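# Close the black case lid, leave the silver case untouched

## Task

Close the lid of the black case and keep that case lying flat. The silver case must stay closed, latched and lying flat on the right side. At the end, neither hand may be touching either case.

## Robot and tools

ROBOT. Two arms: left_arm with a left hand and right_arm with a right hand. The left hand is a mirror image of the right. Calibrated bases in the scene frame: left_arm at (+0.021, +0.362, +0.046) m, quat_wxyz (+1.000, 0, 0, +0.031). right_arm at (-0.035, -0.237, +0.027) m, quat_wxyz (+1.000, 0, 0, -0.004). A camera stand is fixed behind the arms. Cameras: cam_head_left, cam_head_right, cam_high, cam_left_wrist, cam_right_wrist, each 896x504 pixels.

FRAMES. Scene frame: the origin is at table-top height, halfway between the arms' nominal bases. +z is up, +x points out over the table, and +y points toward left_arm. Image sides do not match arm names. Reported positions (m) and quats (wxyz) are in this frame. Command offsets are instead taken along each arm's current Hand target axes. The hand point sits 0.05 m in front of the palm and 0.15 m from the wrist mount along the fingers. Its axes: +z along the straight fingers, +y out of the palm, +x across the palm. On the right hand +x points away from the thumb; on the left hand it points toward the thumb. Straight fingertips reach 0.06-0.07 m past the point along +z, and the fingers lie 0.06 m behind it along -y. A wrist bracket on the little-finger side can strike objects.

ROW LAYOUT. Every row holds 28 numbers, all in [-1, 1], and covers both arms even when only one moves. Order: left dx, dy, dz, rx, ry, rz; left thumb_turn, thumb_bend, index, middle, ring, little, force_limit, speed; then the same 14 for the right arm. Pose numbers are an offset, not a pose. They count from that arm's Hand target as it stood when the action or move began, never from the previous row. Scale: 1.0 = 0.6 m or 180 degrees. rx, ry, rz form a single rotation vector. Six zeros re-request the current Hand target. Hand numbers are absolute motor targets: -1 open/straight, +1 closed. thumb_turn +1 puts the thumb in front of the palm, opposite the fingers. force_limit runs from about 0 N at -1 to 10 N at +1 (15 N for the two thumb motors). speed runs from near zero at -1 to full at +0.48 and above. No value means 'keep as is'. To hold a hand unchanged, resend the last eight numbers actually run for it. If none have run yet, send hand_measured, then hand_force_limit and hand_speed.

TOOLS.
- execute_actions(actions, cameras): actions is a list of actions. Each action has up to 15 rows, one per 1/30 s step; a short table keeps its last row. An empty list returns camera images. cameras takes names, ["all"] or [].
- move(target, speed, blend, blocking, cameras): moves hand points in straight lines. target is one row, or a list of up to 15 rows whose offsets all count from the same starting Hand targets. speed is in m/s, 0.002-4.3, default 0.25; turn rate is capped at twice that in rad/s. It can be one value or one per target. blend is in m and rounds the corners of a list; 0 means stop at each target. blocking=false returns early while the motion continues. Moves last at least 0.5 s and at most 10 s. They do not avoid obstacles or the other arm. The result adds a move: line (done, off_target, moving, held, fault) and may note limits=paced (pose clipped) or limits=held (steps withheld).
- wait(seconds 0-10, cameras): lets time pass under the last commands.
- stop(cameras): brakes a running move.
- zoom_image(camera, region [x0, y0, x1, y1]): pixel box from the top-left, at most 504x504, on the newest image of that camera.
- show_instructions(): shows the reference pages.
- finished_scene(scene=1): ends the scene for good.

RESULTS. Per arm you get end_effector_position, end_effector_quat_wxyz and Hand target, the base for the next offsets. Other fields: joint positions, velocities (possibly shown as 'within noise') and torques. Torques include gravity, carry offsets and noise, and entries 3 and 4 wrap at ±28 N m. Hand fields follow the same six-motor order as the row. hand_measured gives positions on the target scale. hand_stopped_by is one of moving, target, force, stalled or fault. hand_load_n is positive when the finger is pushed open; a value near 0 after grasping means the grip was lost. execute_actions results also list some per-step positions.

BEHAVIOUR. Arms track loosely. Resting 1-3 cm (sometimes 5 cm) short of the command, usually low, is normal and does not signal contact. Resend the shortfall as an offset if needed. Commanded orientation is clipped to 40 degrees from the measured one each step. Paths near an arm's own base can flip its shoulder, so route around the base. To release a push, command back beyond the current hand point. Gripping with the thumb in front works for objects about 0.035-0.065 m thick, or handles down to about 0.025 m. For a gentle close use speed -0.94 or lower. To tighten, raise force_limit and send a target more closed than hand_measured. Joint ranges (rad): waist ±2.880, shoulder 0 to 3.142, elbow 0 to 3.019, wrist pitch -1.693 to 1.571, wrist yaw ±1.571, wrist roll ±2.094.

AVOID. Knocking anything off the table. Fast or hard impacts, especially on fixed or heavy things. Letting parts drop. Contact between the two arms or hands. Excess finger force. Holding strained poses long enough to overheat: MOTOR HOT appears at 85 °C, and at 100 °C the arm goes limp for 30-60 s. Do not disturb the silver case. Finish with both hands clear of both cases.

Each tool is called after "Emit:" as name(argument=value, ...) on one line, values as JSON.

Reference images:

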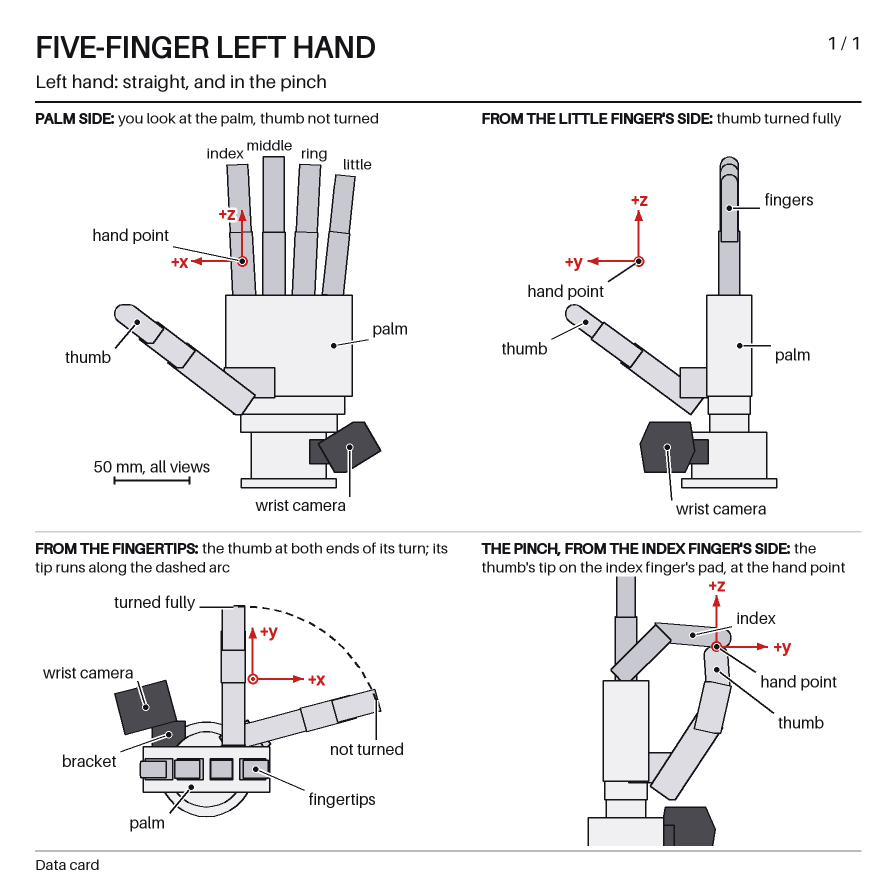

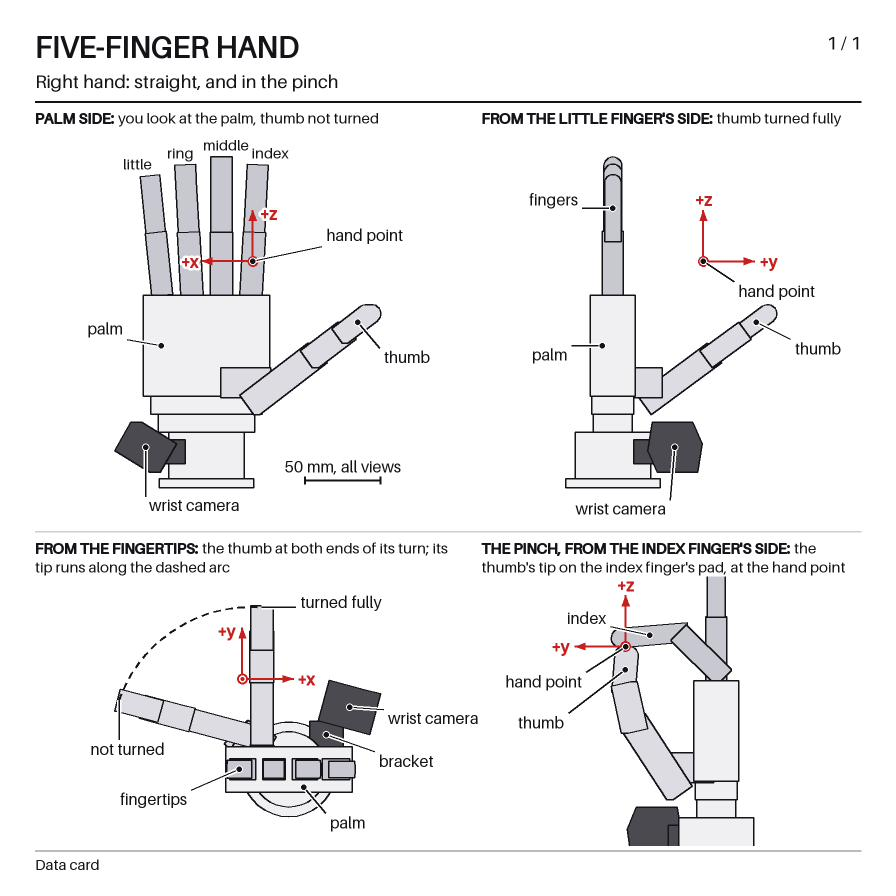

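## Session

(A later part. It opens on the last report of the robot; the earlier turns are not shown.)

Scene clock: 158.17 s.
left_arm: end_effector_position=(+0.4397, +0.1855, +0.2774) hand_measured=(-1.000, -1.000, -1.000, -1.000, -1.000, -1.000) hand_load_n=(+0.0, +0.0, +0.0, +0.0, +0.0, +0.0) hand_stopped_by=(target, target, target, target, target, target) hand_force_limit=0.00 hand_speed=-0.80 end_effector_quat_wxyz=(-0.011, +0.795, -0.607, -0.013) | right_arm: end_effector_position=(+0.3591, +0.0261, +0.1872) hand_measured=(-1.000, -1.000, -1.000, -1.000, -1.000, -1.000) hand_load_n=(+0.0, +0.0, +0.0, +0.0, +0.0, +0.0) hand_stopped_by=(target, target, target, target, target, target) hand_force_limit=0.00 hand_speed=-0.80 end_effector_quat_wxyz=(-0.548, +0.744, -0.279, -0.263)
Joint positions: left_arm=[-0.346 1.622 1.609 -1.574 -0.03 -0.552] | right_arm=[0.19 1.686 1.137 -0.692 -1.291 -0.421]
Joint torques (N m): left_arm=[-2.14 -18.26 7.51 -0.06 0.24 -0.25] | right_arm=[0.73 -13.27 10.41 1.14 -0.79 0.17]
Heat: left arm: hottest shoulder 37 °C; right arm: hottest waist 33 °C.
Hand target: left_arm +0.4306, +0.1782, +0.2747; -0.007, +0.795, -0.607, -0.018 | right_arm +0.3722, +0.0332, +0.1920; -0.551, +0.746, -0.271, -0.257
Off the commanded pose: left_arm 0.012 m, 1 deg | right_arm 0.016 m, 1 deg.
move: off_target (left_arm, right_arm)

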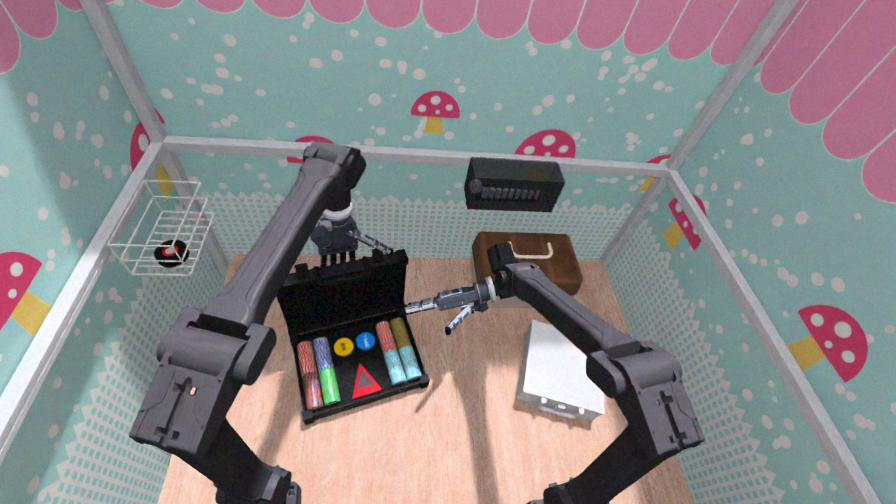

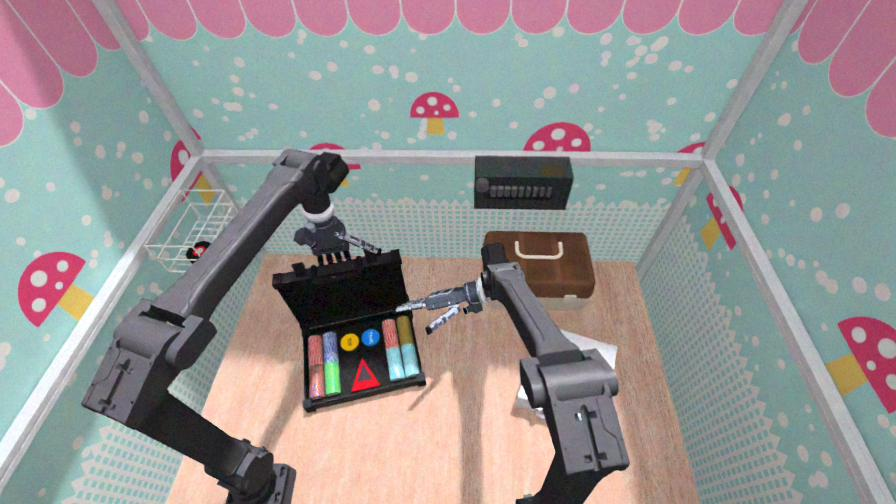

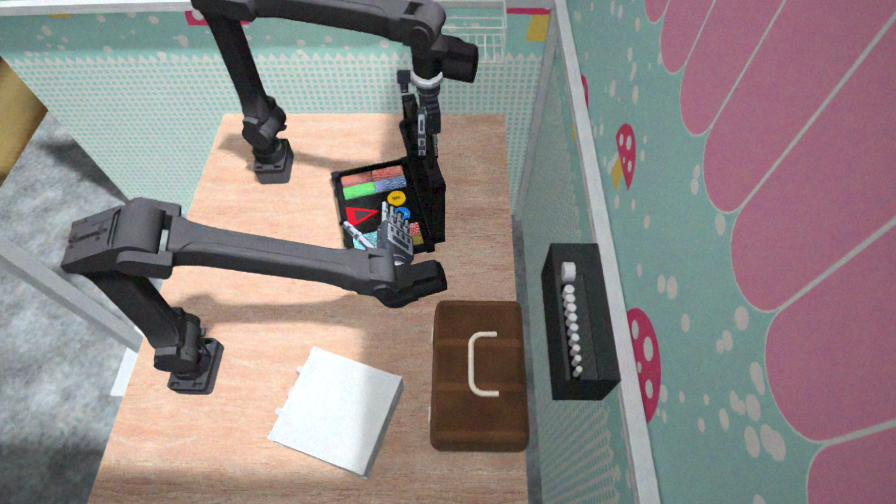

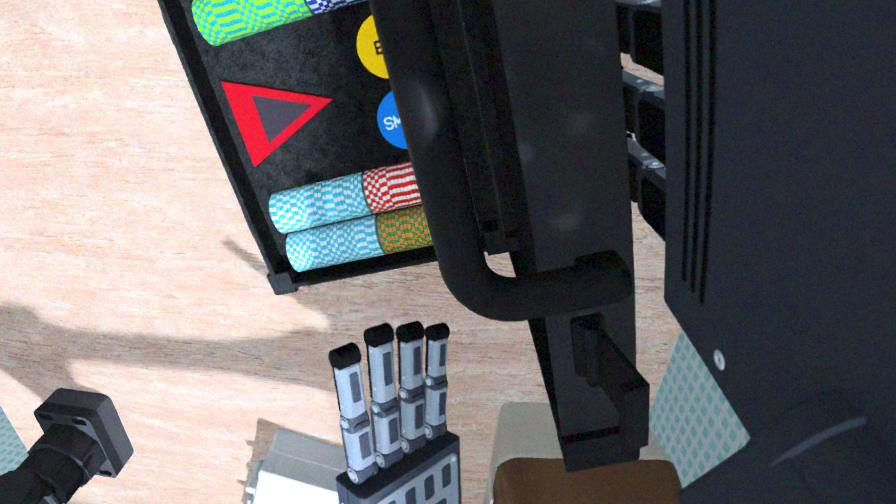

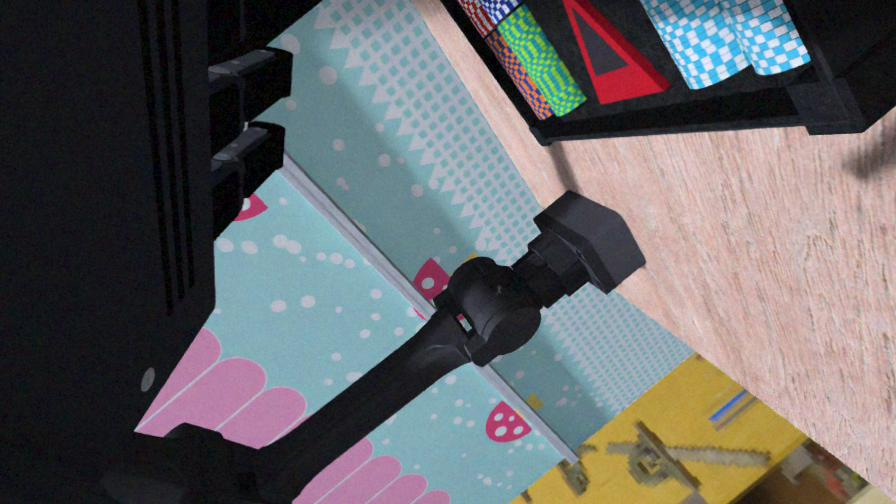

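Emit:
move(target=[0,0.05,0,0,0,0,-1,-1,-1,-1,-1,-1,0,-0.8,0,0,0,0,0,0,-1,-1,-1,-1,-1,-1,0,-0.8], speed=0.04, cameras=["all"])

Scene clock: 161.33 s.
left_arm: end_effector_position=(+0.4110, +0.1775, +0.2801) hand_measured=(-1.000, -1.000, -1.000, -1.000, -1.000, -1.000) hand_load_n=(+0.0, +0.0, +0.0, +0.5, +0.0, +0.0) hand_stopped_by=(target, target, target, target, target, target) hand_force_limit=0.00 hand_speed=-0.80 end_effector_quat_wxyz=(-0.013, +0.796, -0.605, -0.011) | right_arm: end_effector_position=(+0.3591, +0.0261, +0.1872) hand_measured=(-1.000, -1.000, -1.000, -1.000, -1.000, -1.000) hand_load_n=(+0.0, +0.0, +0.0, +0.0, +0.0, +0.0) hand_stopped_by=(target, target, target, target, target, target) hand_force_limit=0.00 hand_speed=-0.80 end_effector_quat_wxyz=(-0.548, +0.744, -0.279, -0.263)
Joint positions: left_arm=[-0.38 1.551 1.532 -1.563 -0.031 -0.589] | right_arm=[0.19 1.686 1.137 -0.692 -1.291 -0.421]
Joint torques (N m): left_arm=[-1.85 -15.38 7.54 0.27 0.39 -0.24] | right_arm=[0.73 -13.27 10.41 1.14 -0.79 0.17]
Heat: left arm: hottest shoulder 37 °C; right arm: hottest elbow 34 °C.
Hand target: left_arm +0.4016, +0.1704, +0.2749; -0.007, +0.795, -0.607, -0.018 | right_arm +0.3722, +0.0332, +0.1920; -0.551, +0.746, -0.271, -0.257
Off the commanded pose: left_arm 0.013 m, 1 deg | right_arm 0.016 m, 1 deg.
move: off_target (left_arm, right_arm)

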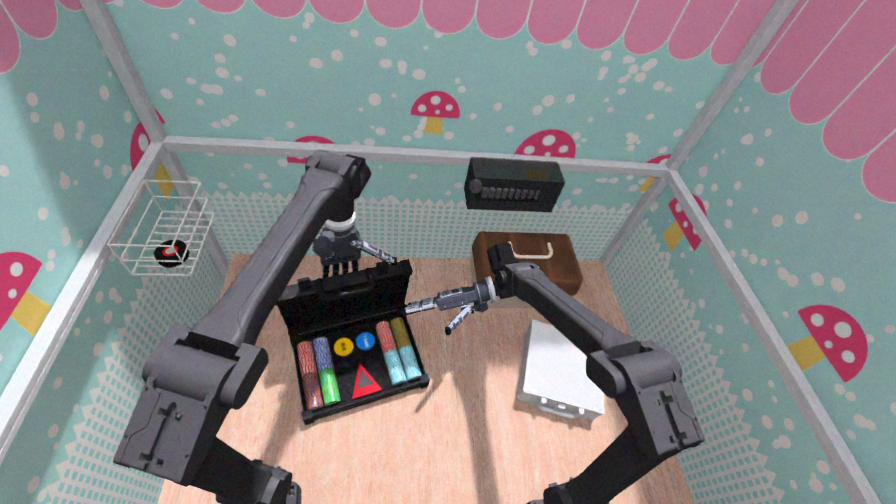

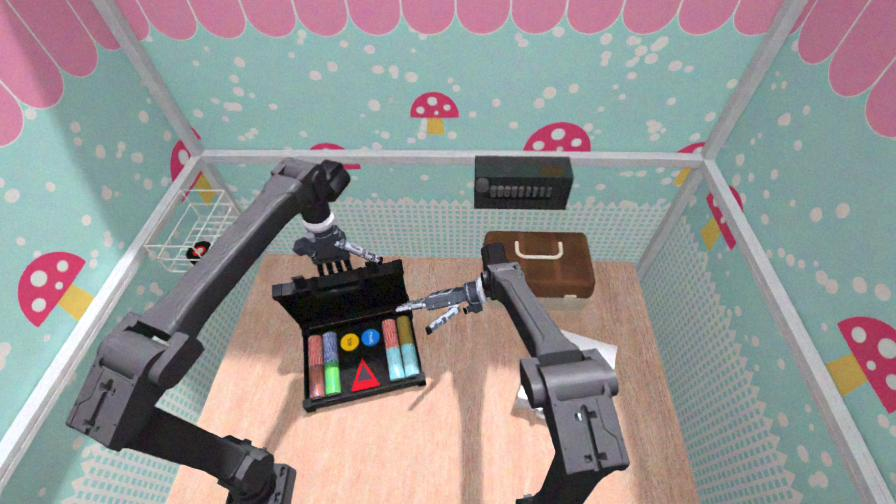

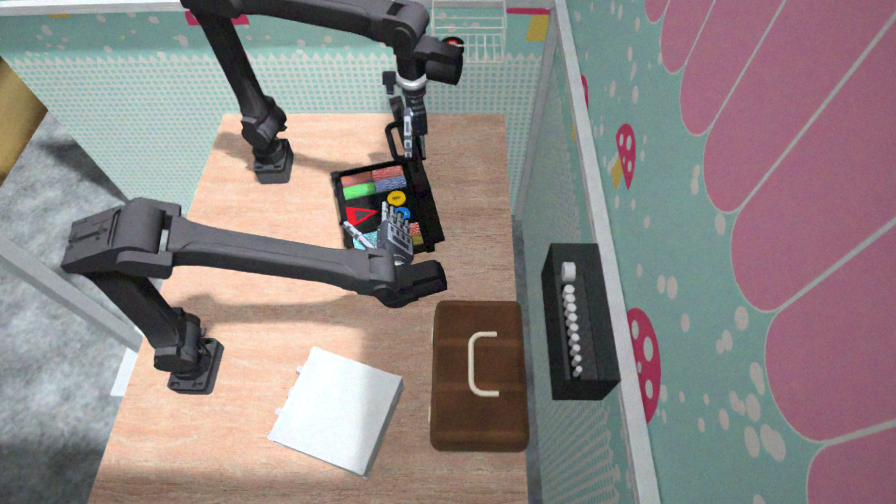

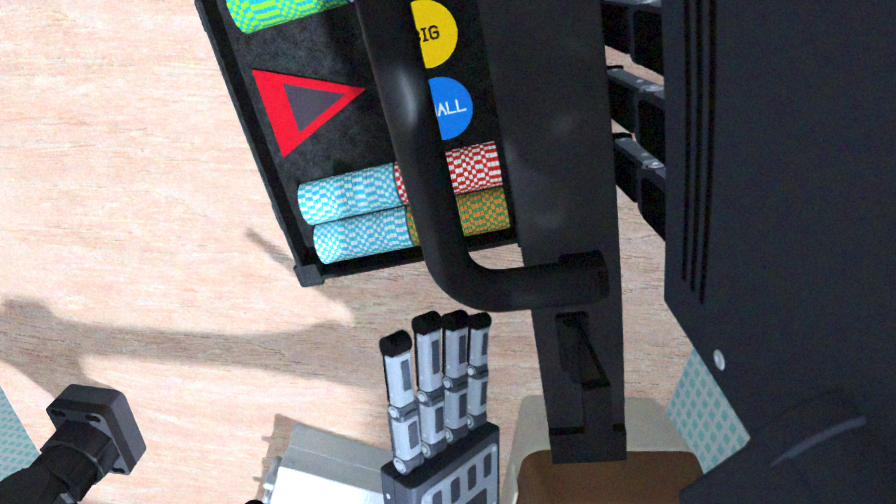

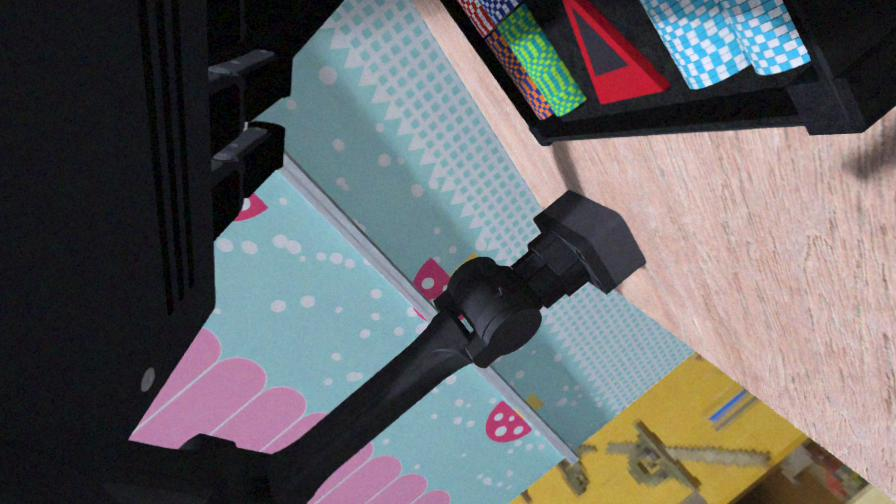

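Emit:
move(target=[0,0.04,0.01,0,0,0,-1,-1,-1,-1,-1,-1,0,-0.8,0,0,0,0,0,0,-1,-1,-1,-1,-1,-1,0,-0.8], speed=0.04, cameras=["all"])

Scene clock: 165.10 s.
left_arm: end_effector_position=(+0.3848, +0.1700, +0.2714) hand_measured=(-1.000, -1.000, -1.000, -1.000, -1.000, -1.000) hand_load_n=(+0.0, +0.0, +0.0, +0.0, +0.0, +0.0) hand_stopped_by=(target, target, target, target, target, target) hand_force_limit=0.00 hand_speed=-0.80 end_effector_quat_wxyz=(-0.011, +0.794, -0.607, -0.017) | right_arm: end_effector_position=(+0.3591, +0.0261, +0.1872) hand_measured=(-1.000, -1.000, -1.000, -1.000, -1.000, -1.000) hand_load_n=(-0.5, +0.0, +0.0, +0.0, +0.0, +0.0) hand_stopped_by=(target, target, target, target, target, target) hand_force_limit=0.00 hand_speed=-0.80 end_effector_quat_wxyz=(-0.548, +0.744, -0.279, -0.263)
Joint positions: left_arm=[-0.415 1.505 1.456 -1.548 -0.031 -0.62] | right_arm=[0.19 1.686 1.137 -0.692 -1.291 -0.421]
Joint torques (N m): left_arm=[-1.67 -15.79 8.17 0.25 0.38 -0.25] | right_arm=[0.79 -13.27 10.41 1.13 -0.79 0.17]
Heat: left arm: hottest shoulder 37 °C; right arm: hottest elbow 34 °C.
Hand target: left_arm +0.3784, +0.1643, +0.2692; -0.008, +0.795, -0.607, -0.018 | right_arm +0.3722, +0.0332, +0.1920; -0.551, +0.746, -0.271, -0.257
Off the commanded pose: left_arm 0.009 m, 0 deg | right_arm 0.016 m, 1 deg.
move: off_target (right_arm)

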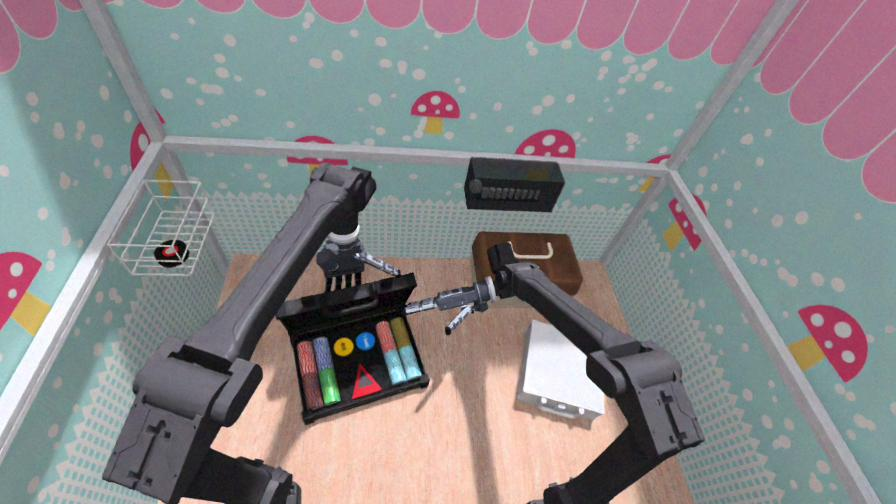

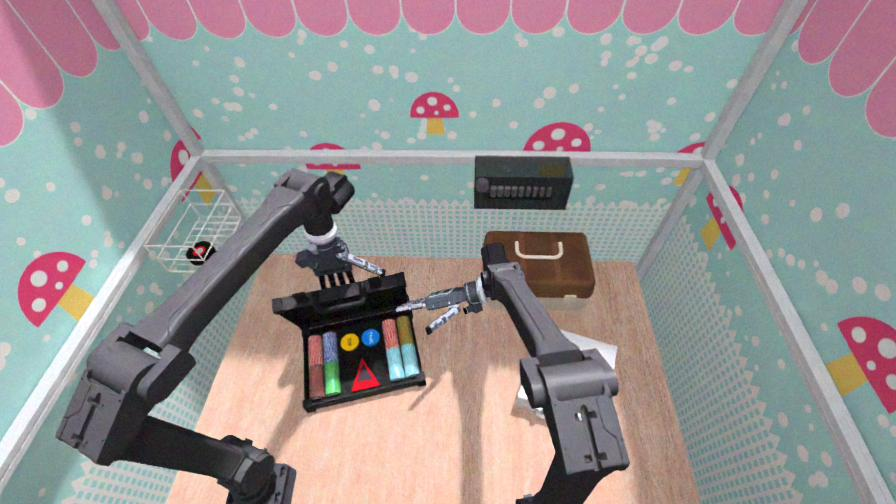

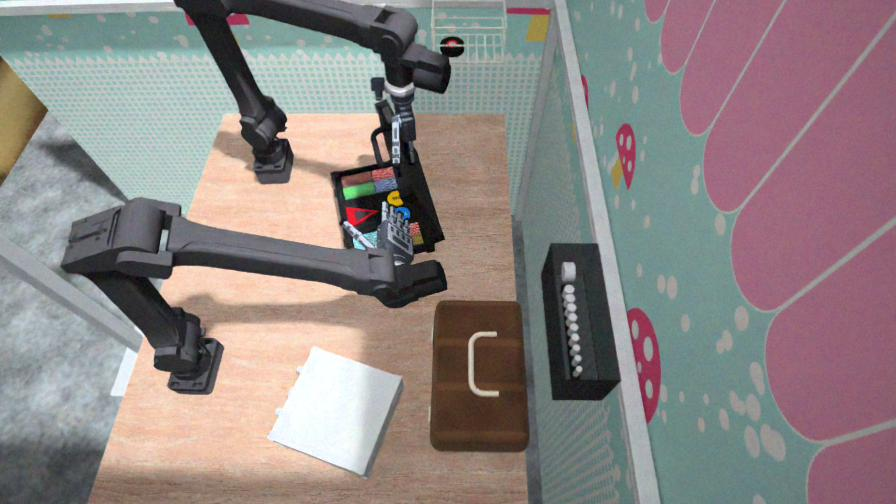

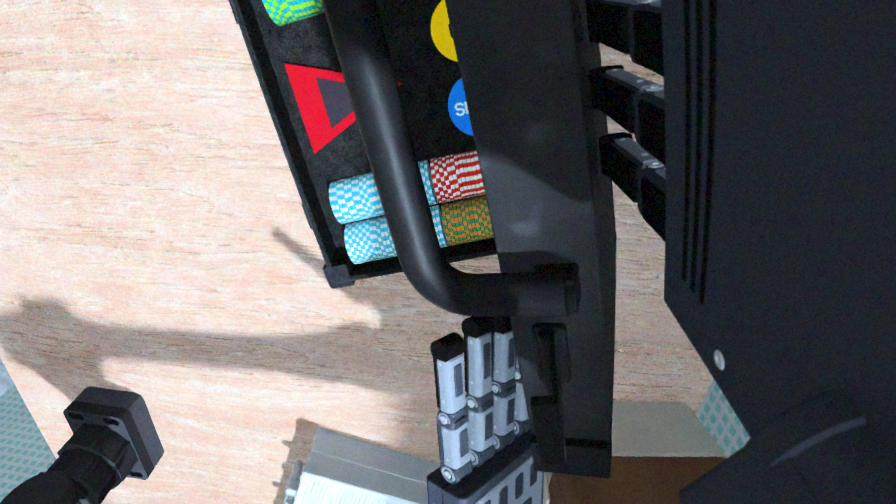

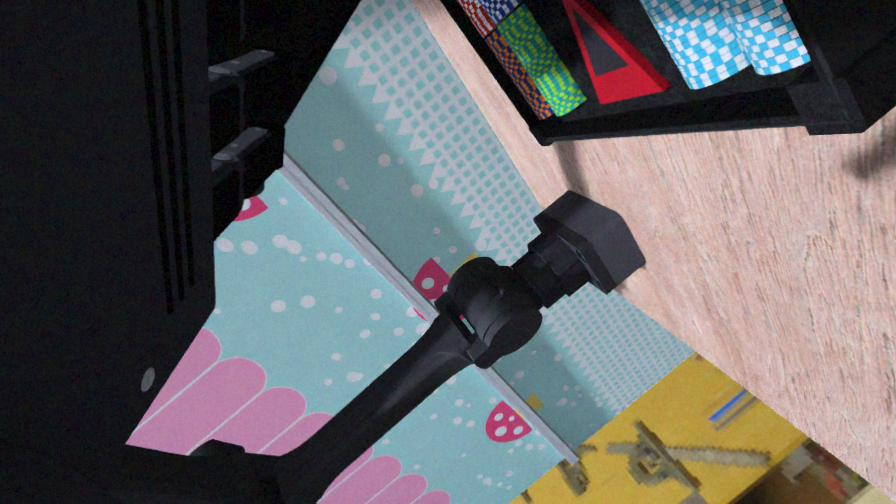

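Emit:
move(target=[0,0.035,0.015,0,0,0,-1,-1,-1,-1,-1,-1,0,-0.8,0,0,0,0,0,0,-1,-1,-1,-1,-1,-1,0,-0.8], speed=0.04, cameras=["all"])

Scene clock: 168.90 s.
left_arm: end_effector_position=(+0.3650, +0.1650, +0.2632) hand_measured=(-1.000, -1.000, -1.000, -1.000, -1.000, -1.000) hand_load_n=(+0.0, +0.0, +0.0, +0.0, +0.0, +0.0) hand_stopped_by=(target, target, target, target, target, target) hand_force_limit=0.00 hand_speed=-0.80 end_effector_quat_wxyz=(-0.010, +0.795, -0.606, -0.017) | right_arm: end_effector_position=(+0.3589, +0.0263, +0.1874) hand_measured=(-1.000, -1.000, -1.000, -1.000, -1.000, -1.000) hand_load_n=(+0.0, -0.5, +0.0, +0.0, +0.0, -2.5) hand_stopped_by=(target, target, target, target, target, target) hand_force_limit=0.00 hand_speed=-0.80 end_effector_quat_wxyz=(-0.547, +0.743, -0.281, -0.265)
Joint positions: left_arm=[-0.441 1.462 1.387 -1.522 -0.029 -0.649] | right_arm=[0.19 1.686 1.137 -0.692 -1.291 -0.416]
Joint torques (N m): left_arm=[-1.96 -15.21 7.79 0.1 0.32 -0.24] | right_arm=[0.67 -13.27 10.4 1.14 -0.8 0.11]
Heat: left arm: hottest shoulder 37 °C; right arm: hottest elbow 34 °C.
Hand target: left_arm +0.3579, +0.1591, +0.2603; -0.007, +0.795, -0.607, -0.018 | right_arm +0.3722, +0.0332, +0.1920; -0.551, +0.746, -0.271, -0.258
Off the commanded pose: left_arm 0.010 m, 0 deg | right_arm 0.016 m, 2 deg.
move: off_target (right_arm)

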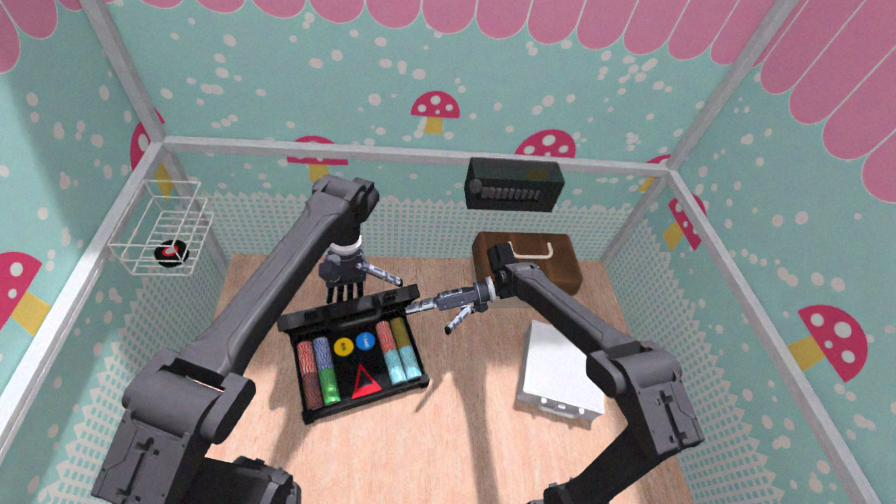

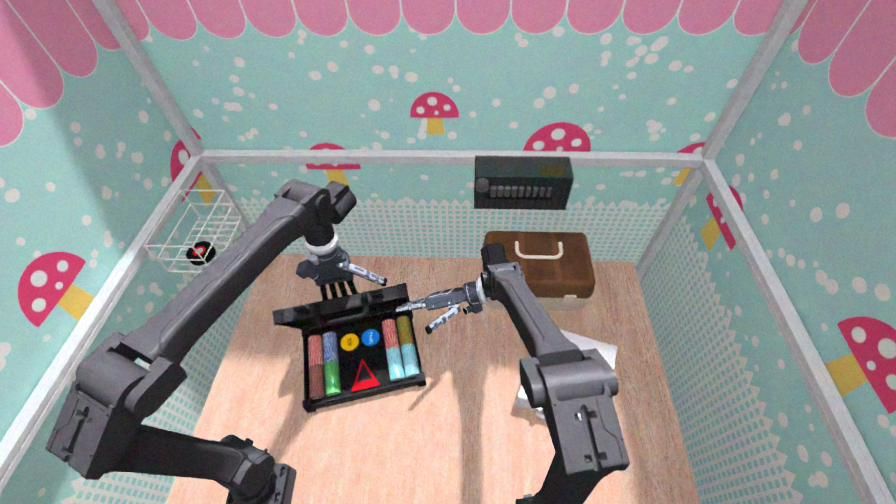

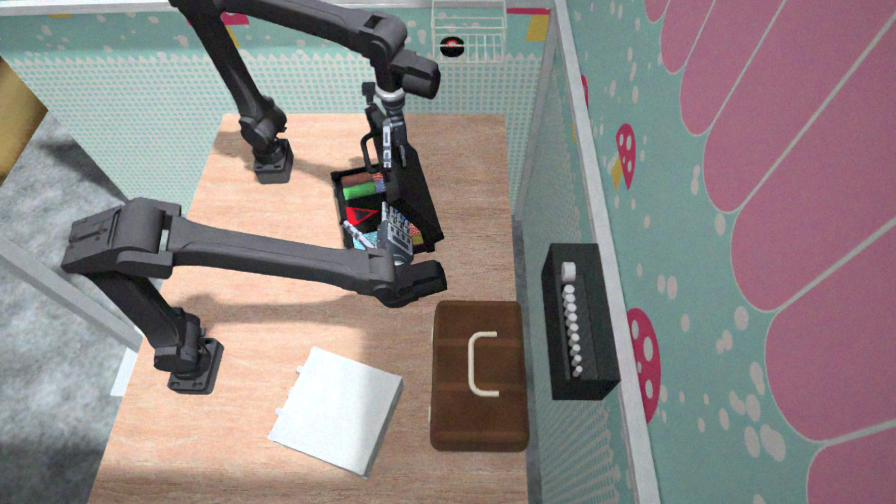

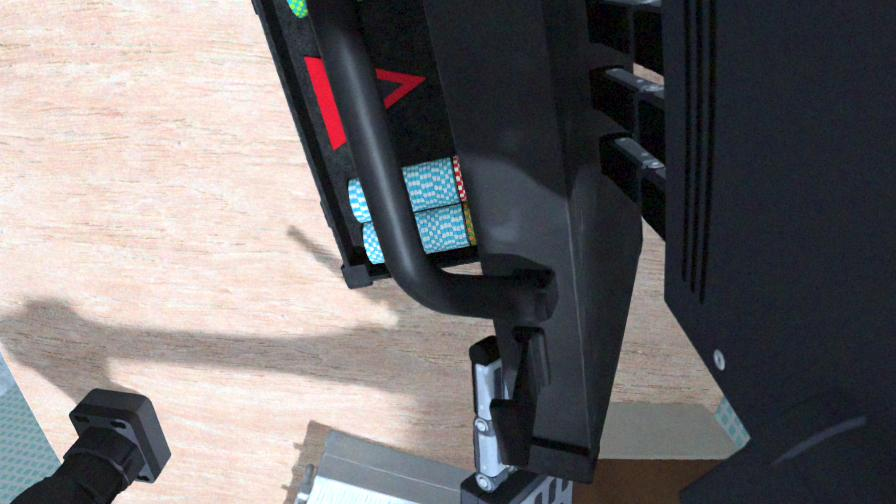

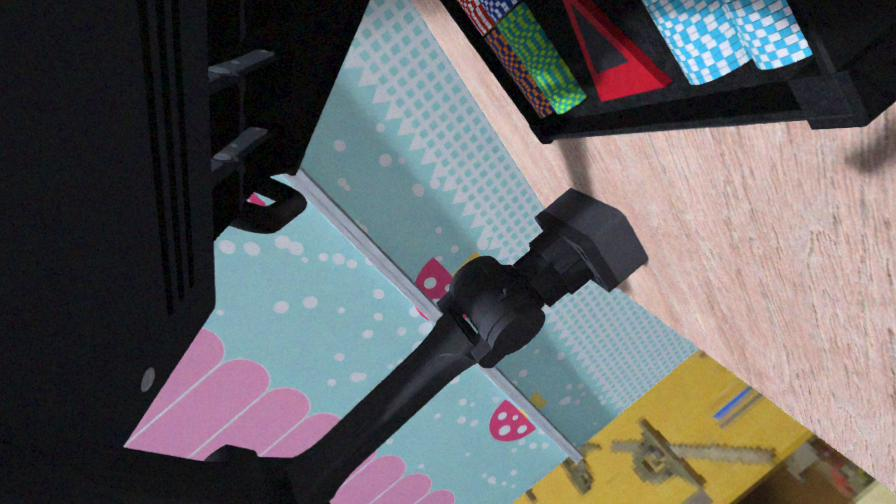

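Emit:
move(target=[0,-0.04,0,0,0,0,-1,-1,-1,-1,-1,-1,0,-0.8,0,0,0,0,0,0,-1,-1,-1,-1,-1,-1,0,-0.8], speed=0.04, cameras=["cam_head_left","cam_left_wrist","cam_high"])

Scene clock: 171.33 s.
left_arm: end_effector_position=(+0.3678, +0.1669, +0.2581) hand_measured=(-1.000, -1.000, -1.000, -1.000, -1.000, -1.000) hand_load_n=(+0.0, +0.0, -0.5, +0.0, +0.0, +0.0) hand_stopped_by=(target, target, target, target, target, target) hand_force_limit=0.00 hand_speed=-0.80 end_effector_quat_wxyz=(-0.009, +0.797, -0.604, -0.023) | right_arm: end_effector_position=(+0.3588, +0.0263, +0.1874) hand_measured=(-1.000, -1.000, -1.000, -1.000, -1.000, -1.000) hand_load_n=(+0.0, +0.0, +0.0, -0.5, +0.0, -2.0) hand_stopped_by=(target, target, target, target, target, target) hand_force_limit=0.00 hand_speed=-0.80 end_effector_quat_wxyz=(-0.547, +0.743, -0.281, -0.265)
Joint positions: left_arm=[-0.435 1.476 1.387 -1.521 -0.029 -0.648] | right_arm=[0.19 1.686 1.137 -0.692 -1.291 -0.415]
Joint torques (N m): left_arm=[0.56 -12.75 12.29 0.16 0.29 -0.01] | right_arm=[0.67 -13.33 10.4 1.16 -0.8 0.12]
Heat: left arm: hottest shoulder 37 °C; right arm: hottest elbow 34 °C.
Hand target: left_arm +0.3811, +0.1654, +0.2601; -0.007, +0.795, -0.607, -0.018 | right_arm +0.3722, +0.0332, +0.1920; -0.551, +0.746, -0.271, -0.258
Off the commanded pose: left_arm 0.014 m, 1 deg | right_arm 0.016 m, 2 deg.
move: off_target (left_arm, right_arm)
Images, in order (width x height): cam_head_left 896x504, cam_high 896x504, cam_left_wrist 896x504.

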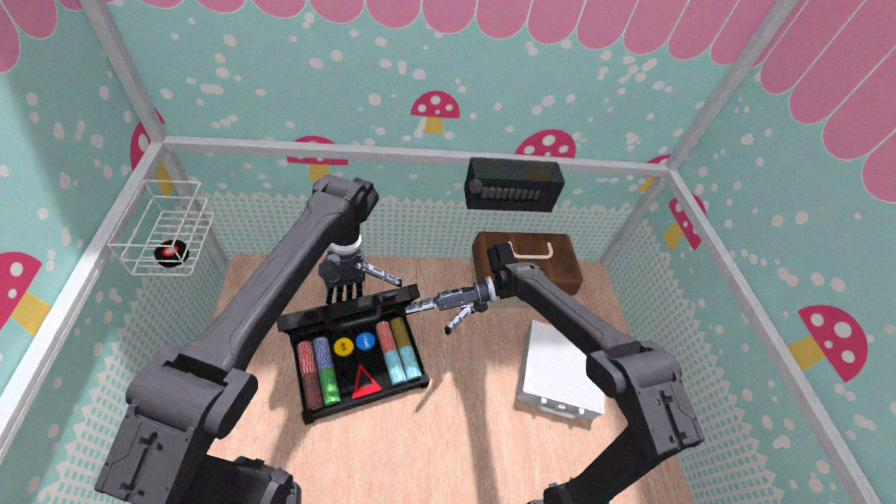

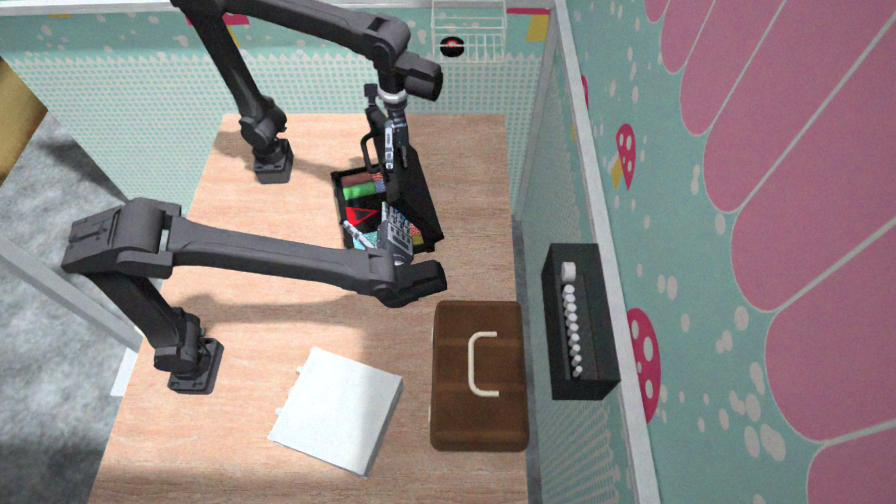

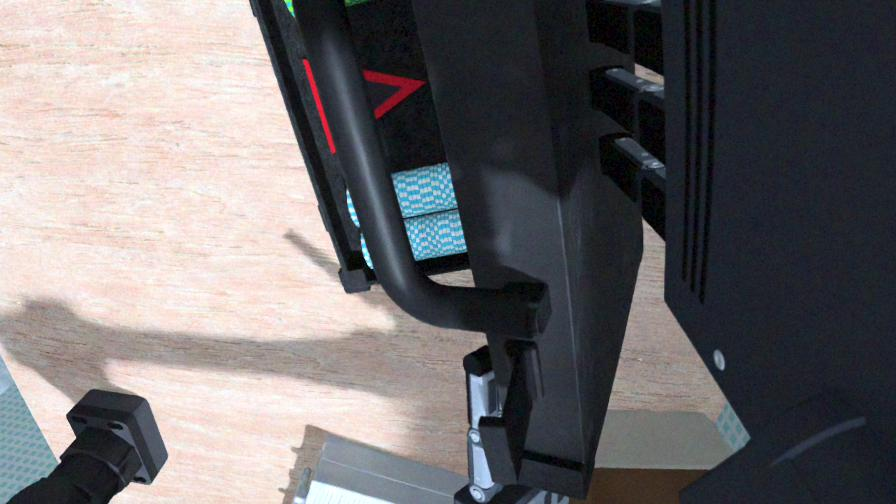

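Emit:
move(target=[0,-0.05,0,0,0,0,-1,-1,-1,-1,-1,-1,0,-0.8,0,0,0,0,0,0,-1,-1,-1,-1,-1,-1,0,-0.8], speed=0.05, cameras=["all"])

Scene clock: 173.50 s.
left_arm: end_effector_position=(+0.3926, +0.1746, +0.2489) hand_measured=(-1.000, -1.000, -1.000, -1.000, -1.000, -1.000) hand_load_n=(+0.0, +0.0, +0.5, +0.0, -0.5, +0.0) hand_stopped_by=(target, target, target, target, target, target) hand_force_limit=0.00 hand_speed=-0.80 end_effector_quat_wxyz=(-0.005, +0.796, -0.605, -0.032) | right_arm: end_effector_position=(+0.3587, +0.0265, +0.1874) hand_measured=(-1.000, -1.000, -1.000, -1.000, -1.000, -1.000) hand_load_n=(+0.0, +0.0, +0.0, +0.0, +0.0, -2.0) hand_stopped_by=(target, target, target, target, target, target) hand_force_limit=0.00 hand_speed=-0.80 end_effector_quat_wxyz=(-0.547, +0.743, -0.281, -0.265)
Joint positions: left_arm=[-0.398 1.545 1.438 -1.521 -0.028 -0.609] | right_arm=[0.191 1.686 1.137 -0.692 -1.291 -0.415]
Joint torques (N m): left_arm=[1.03 -14.39 13.74 -0.2 0.18 -0.03] | right_arm=[0.67 -13.33 10.4 1.16 -0.8 0.11]
Heat: left arm: hottest shoulder 37 °C; right arm: hottest elbow 34 °C.
Hand target: left_arm +0.4099, +0.1732, +0.2598; -0.007, +0.795, -0.607, -0.018 | right_arm +0.3721, +0.0333, +0.1920; -0.551, +0.746, -0.271, -0.258
Off the commanded pose: left_arm 0.021 m, 2 deg | right_arm 0.016 m, 2 deg.
move: off_target (left_arm, right_arm)

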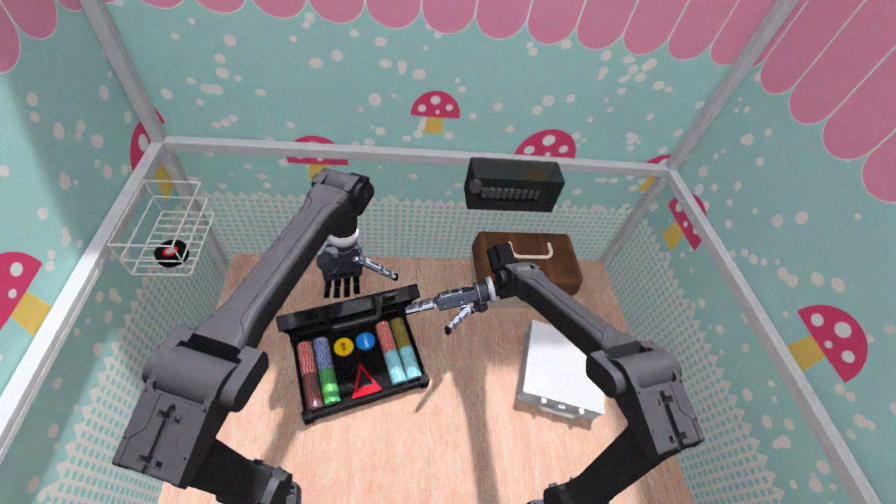

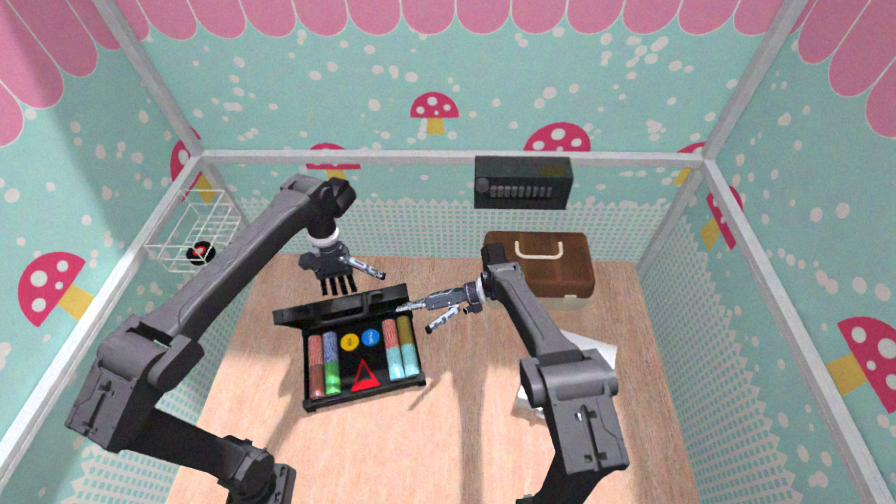

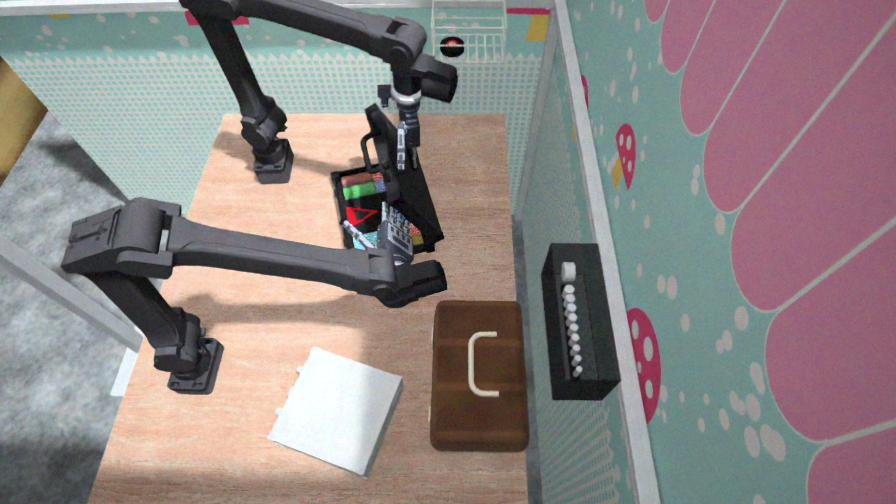

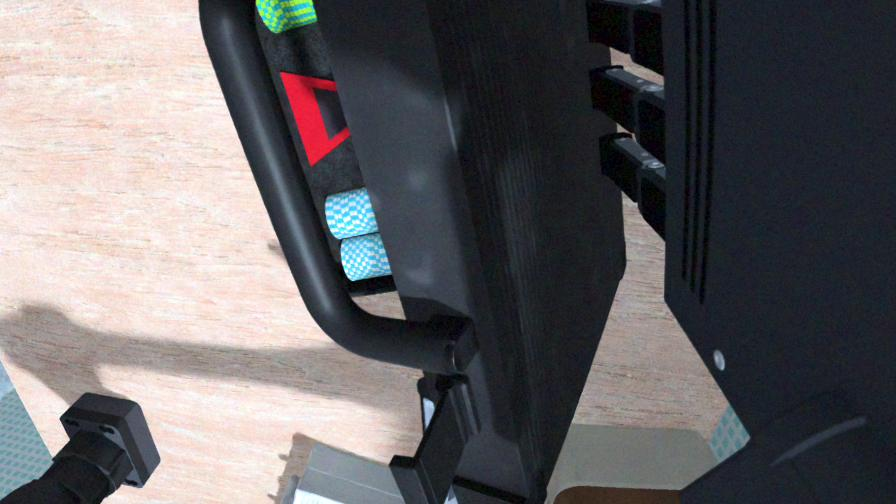

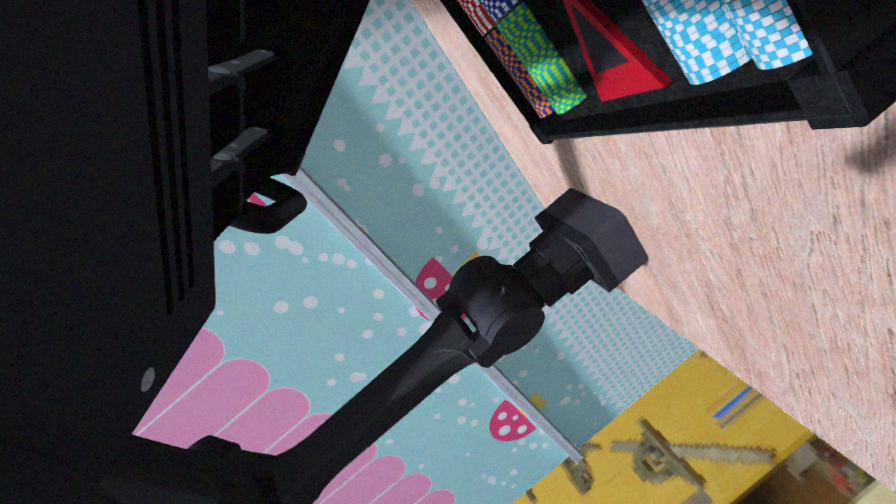

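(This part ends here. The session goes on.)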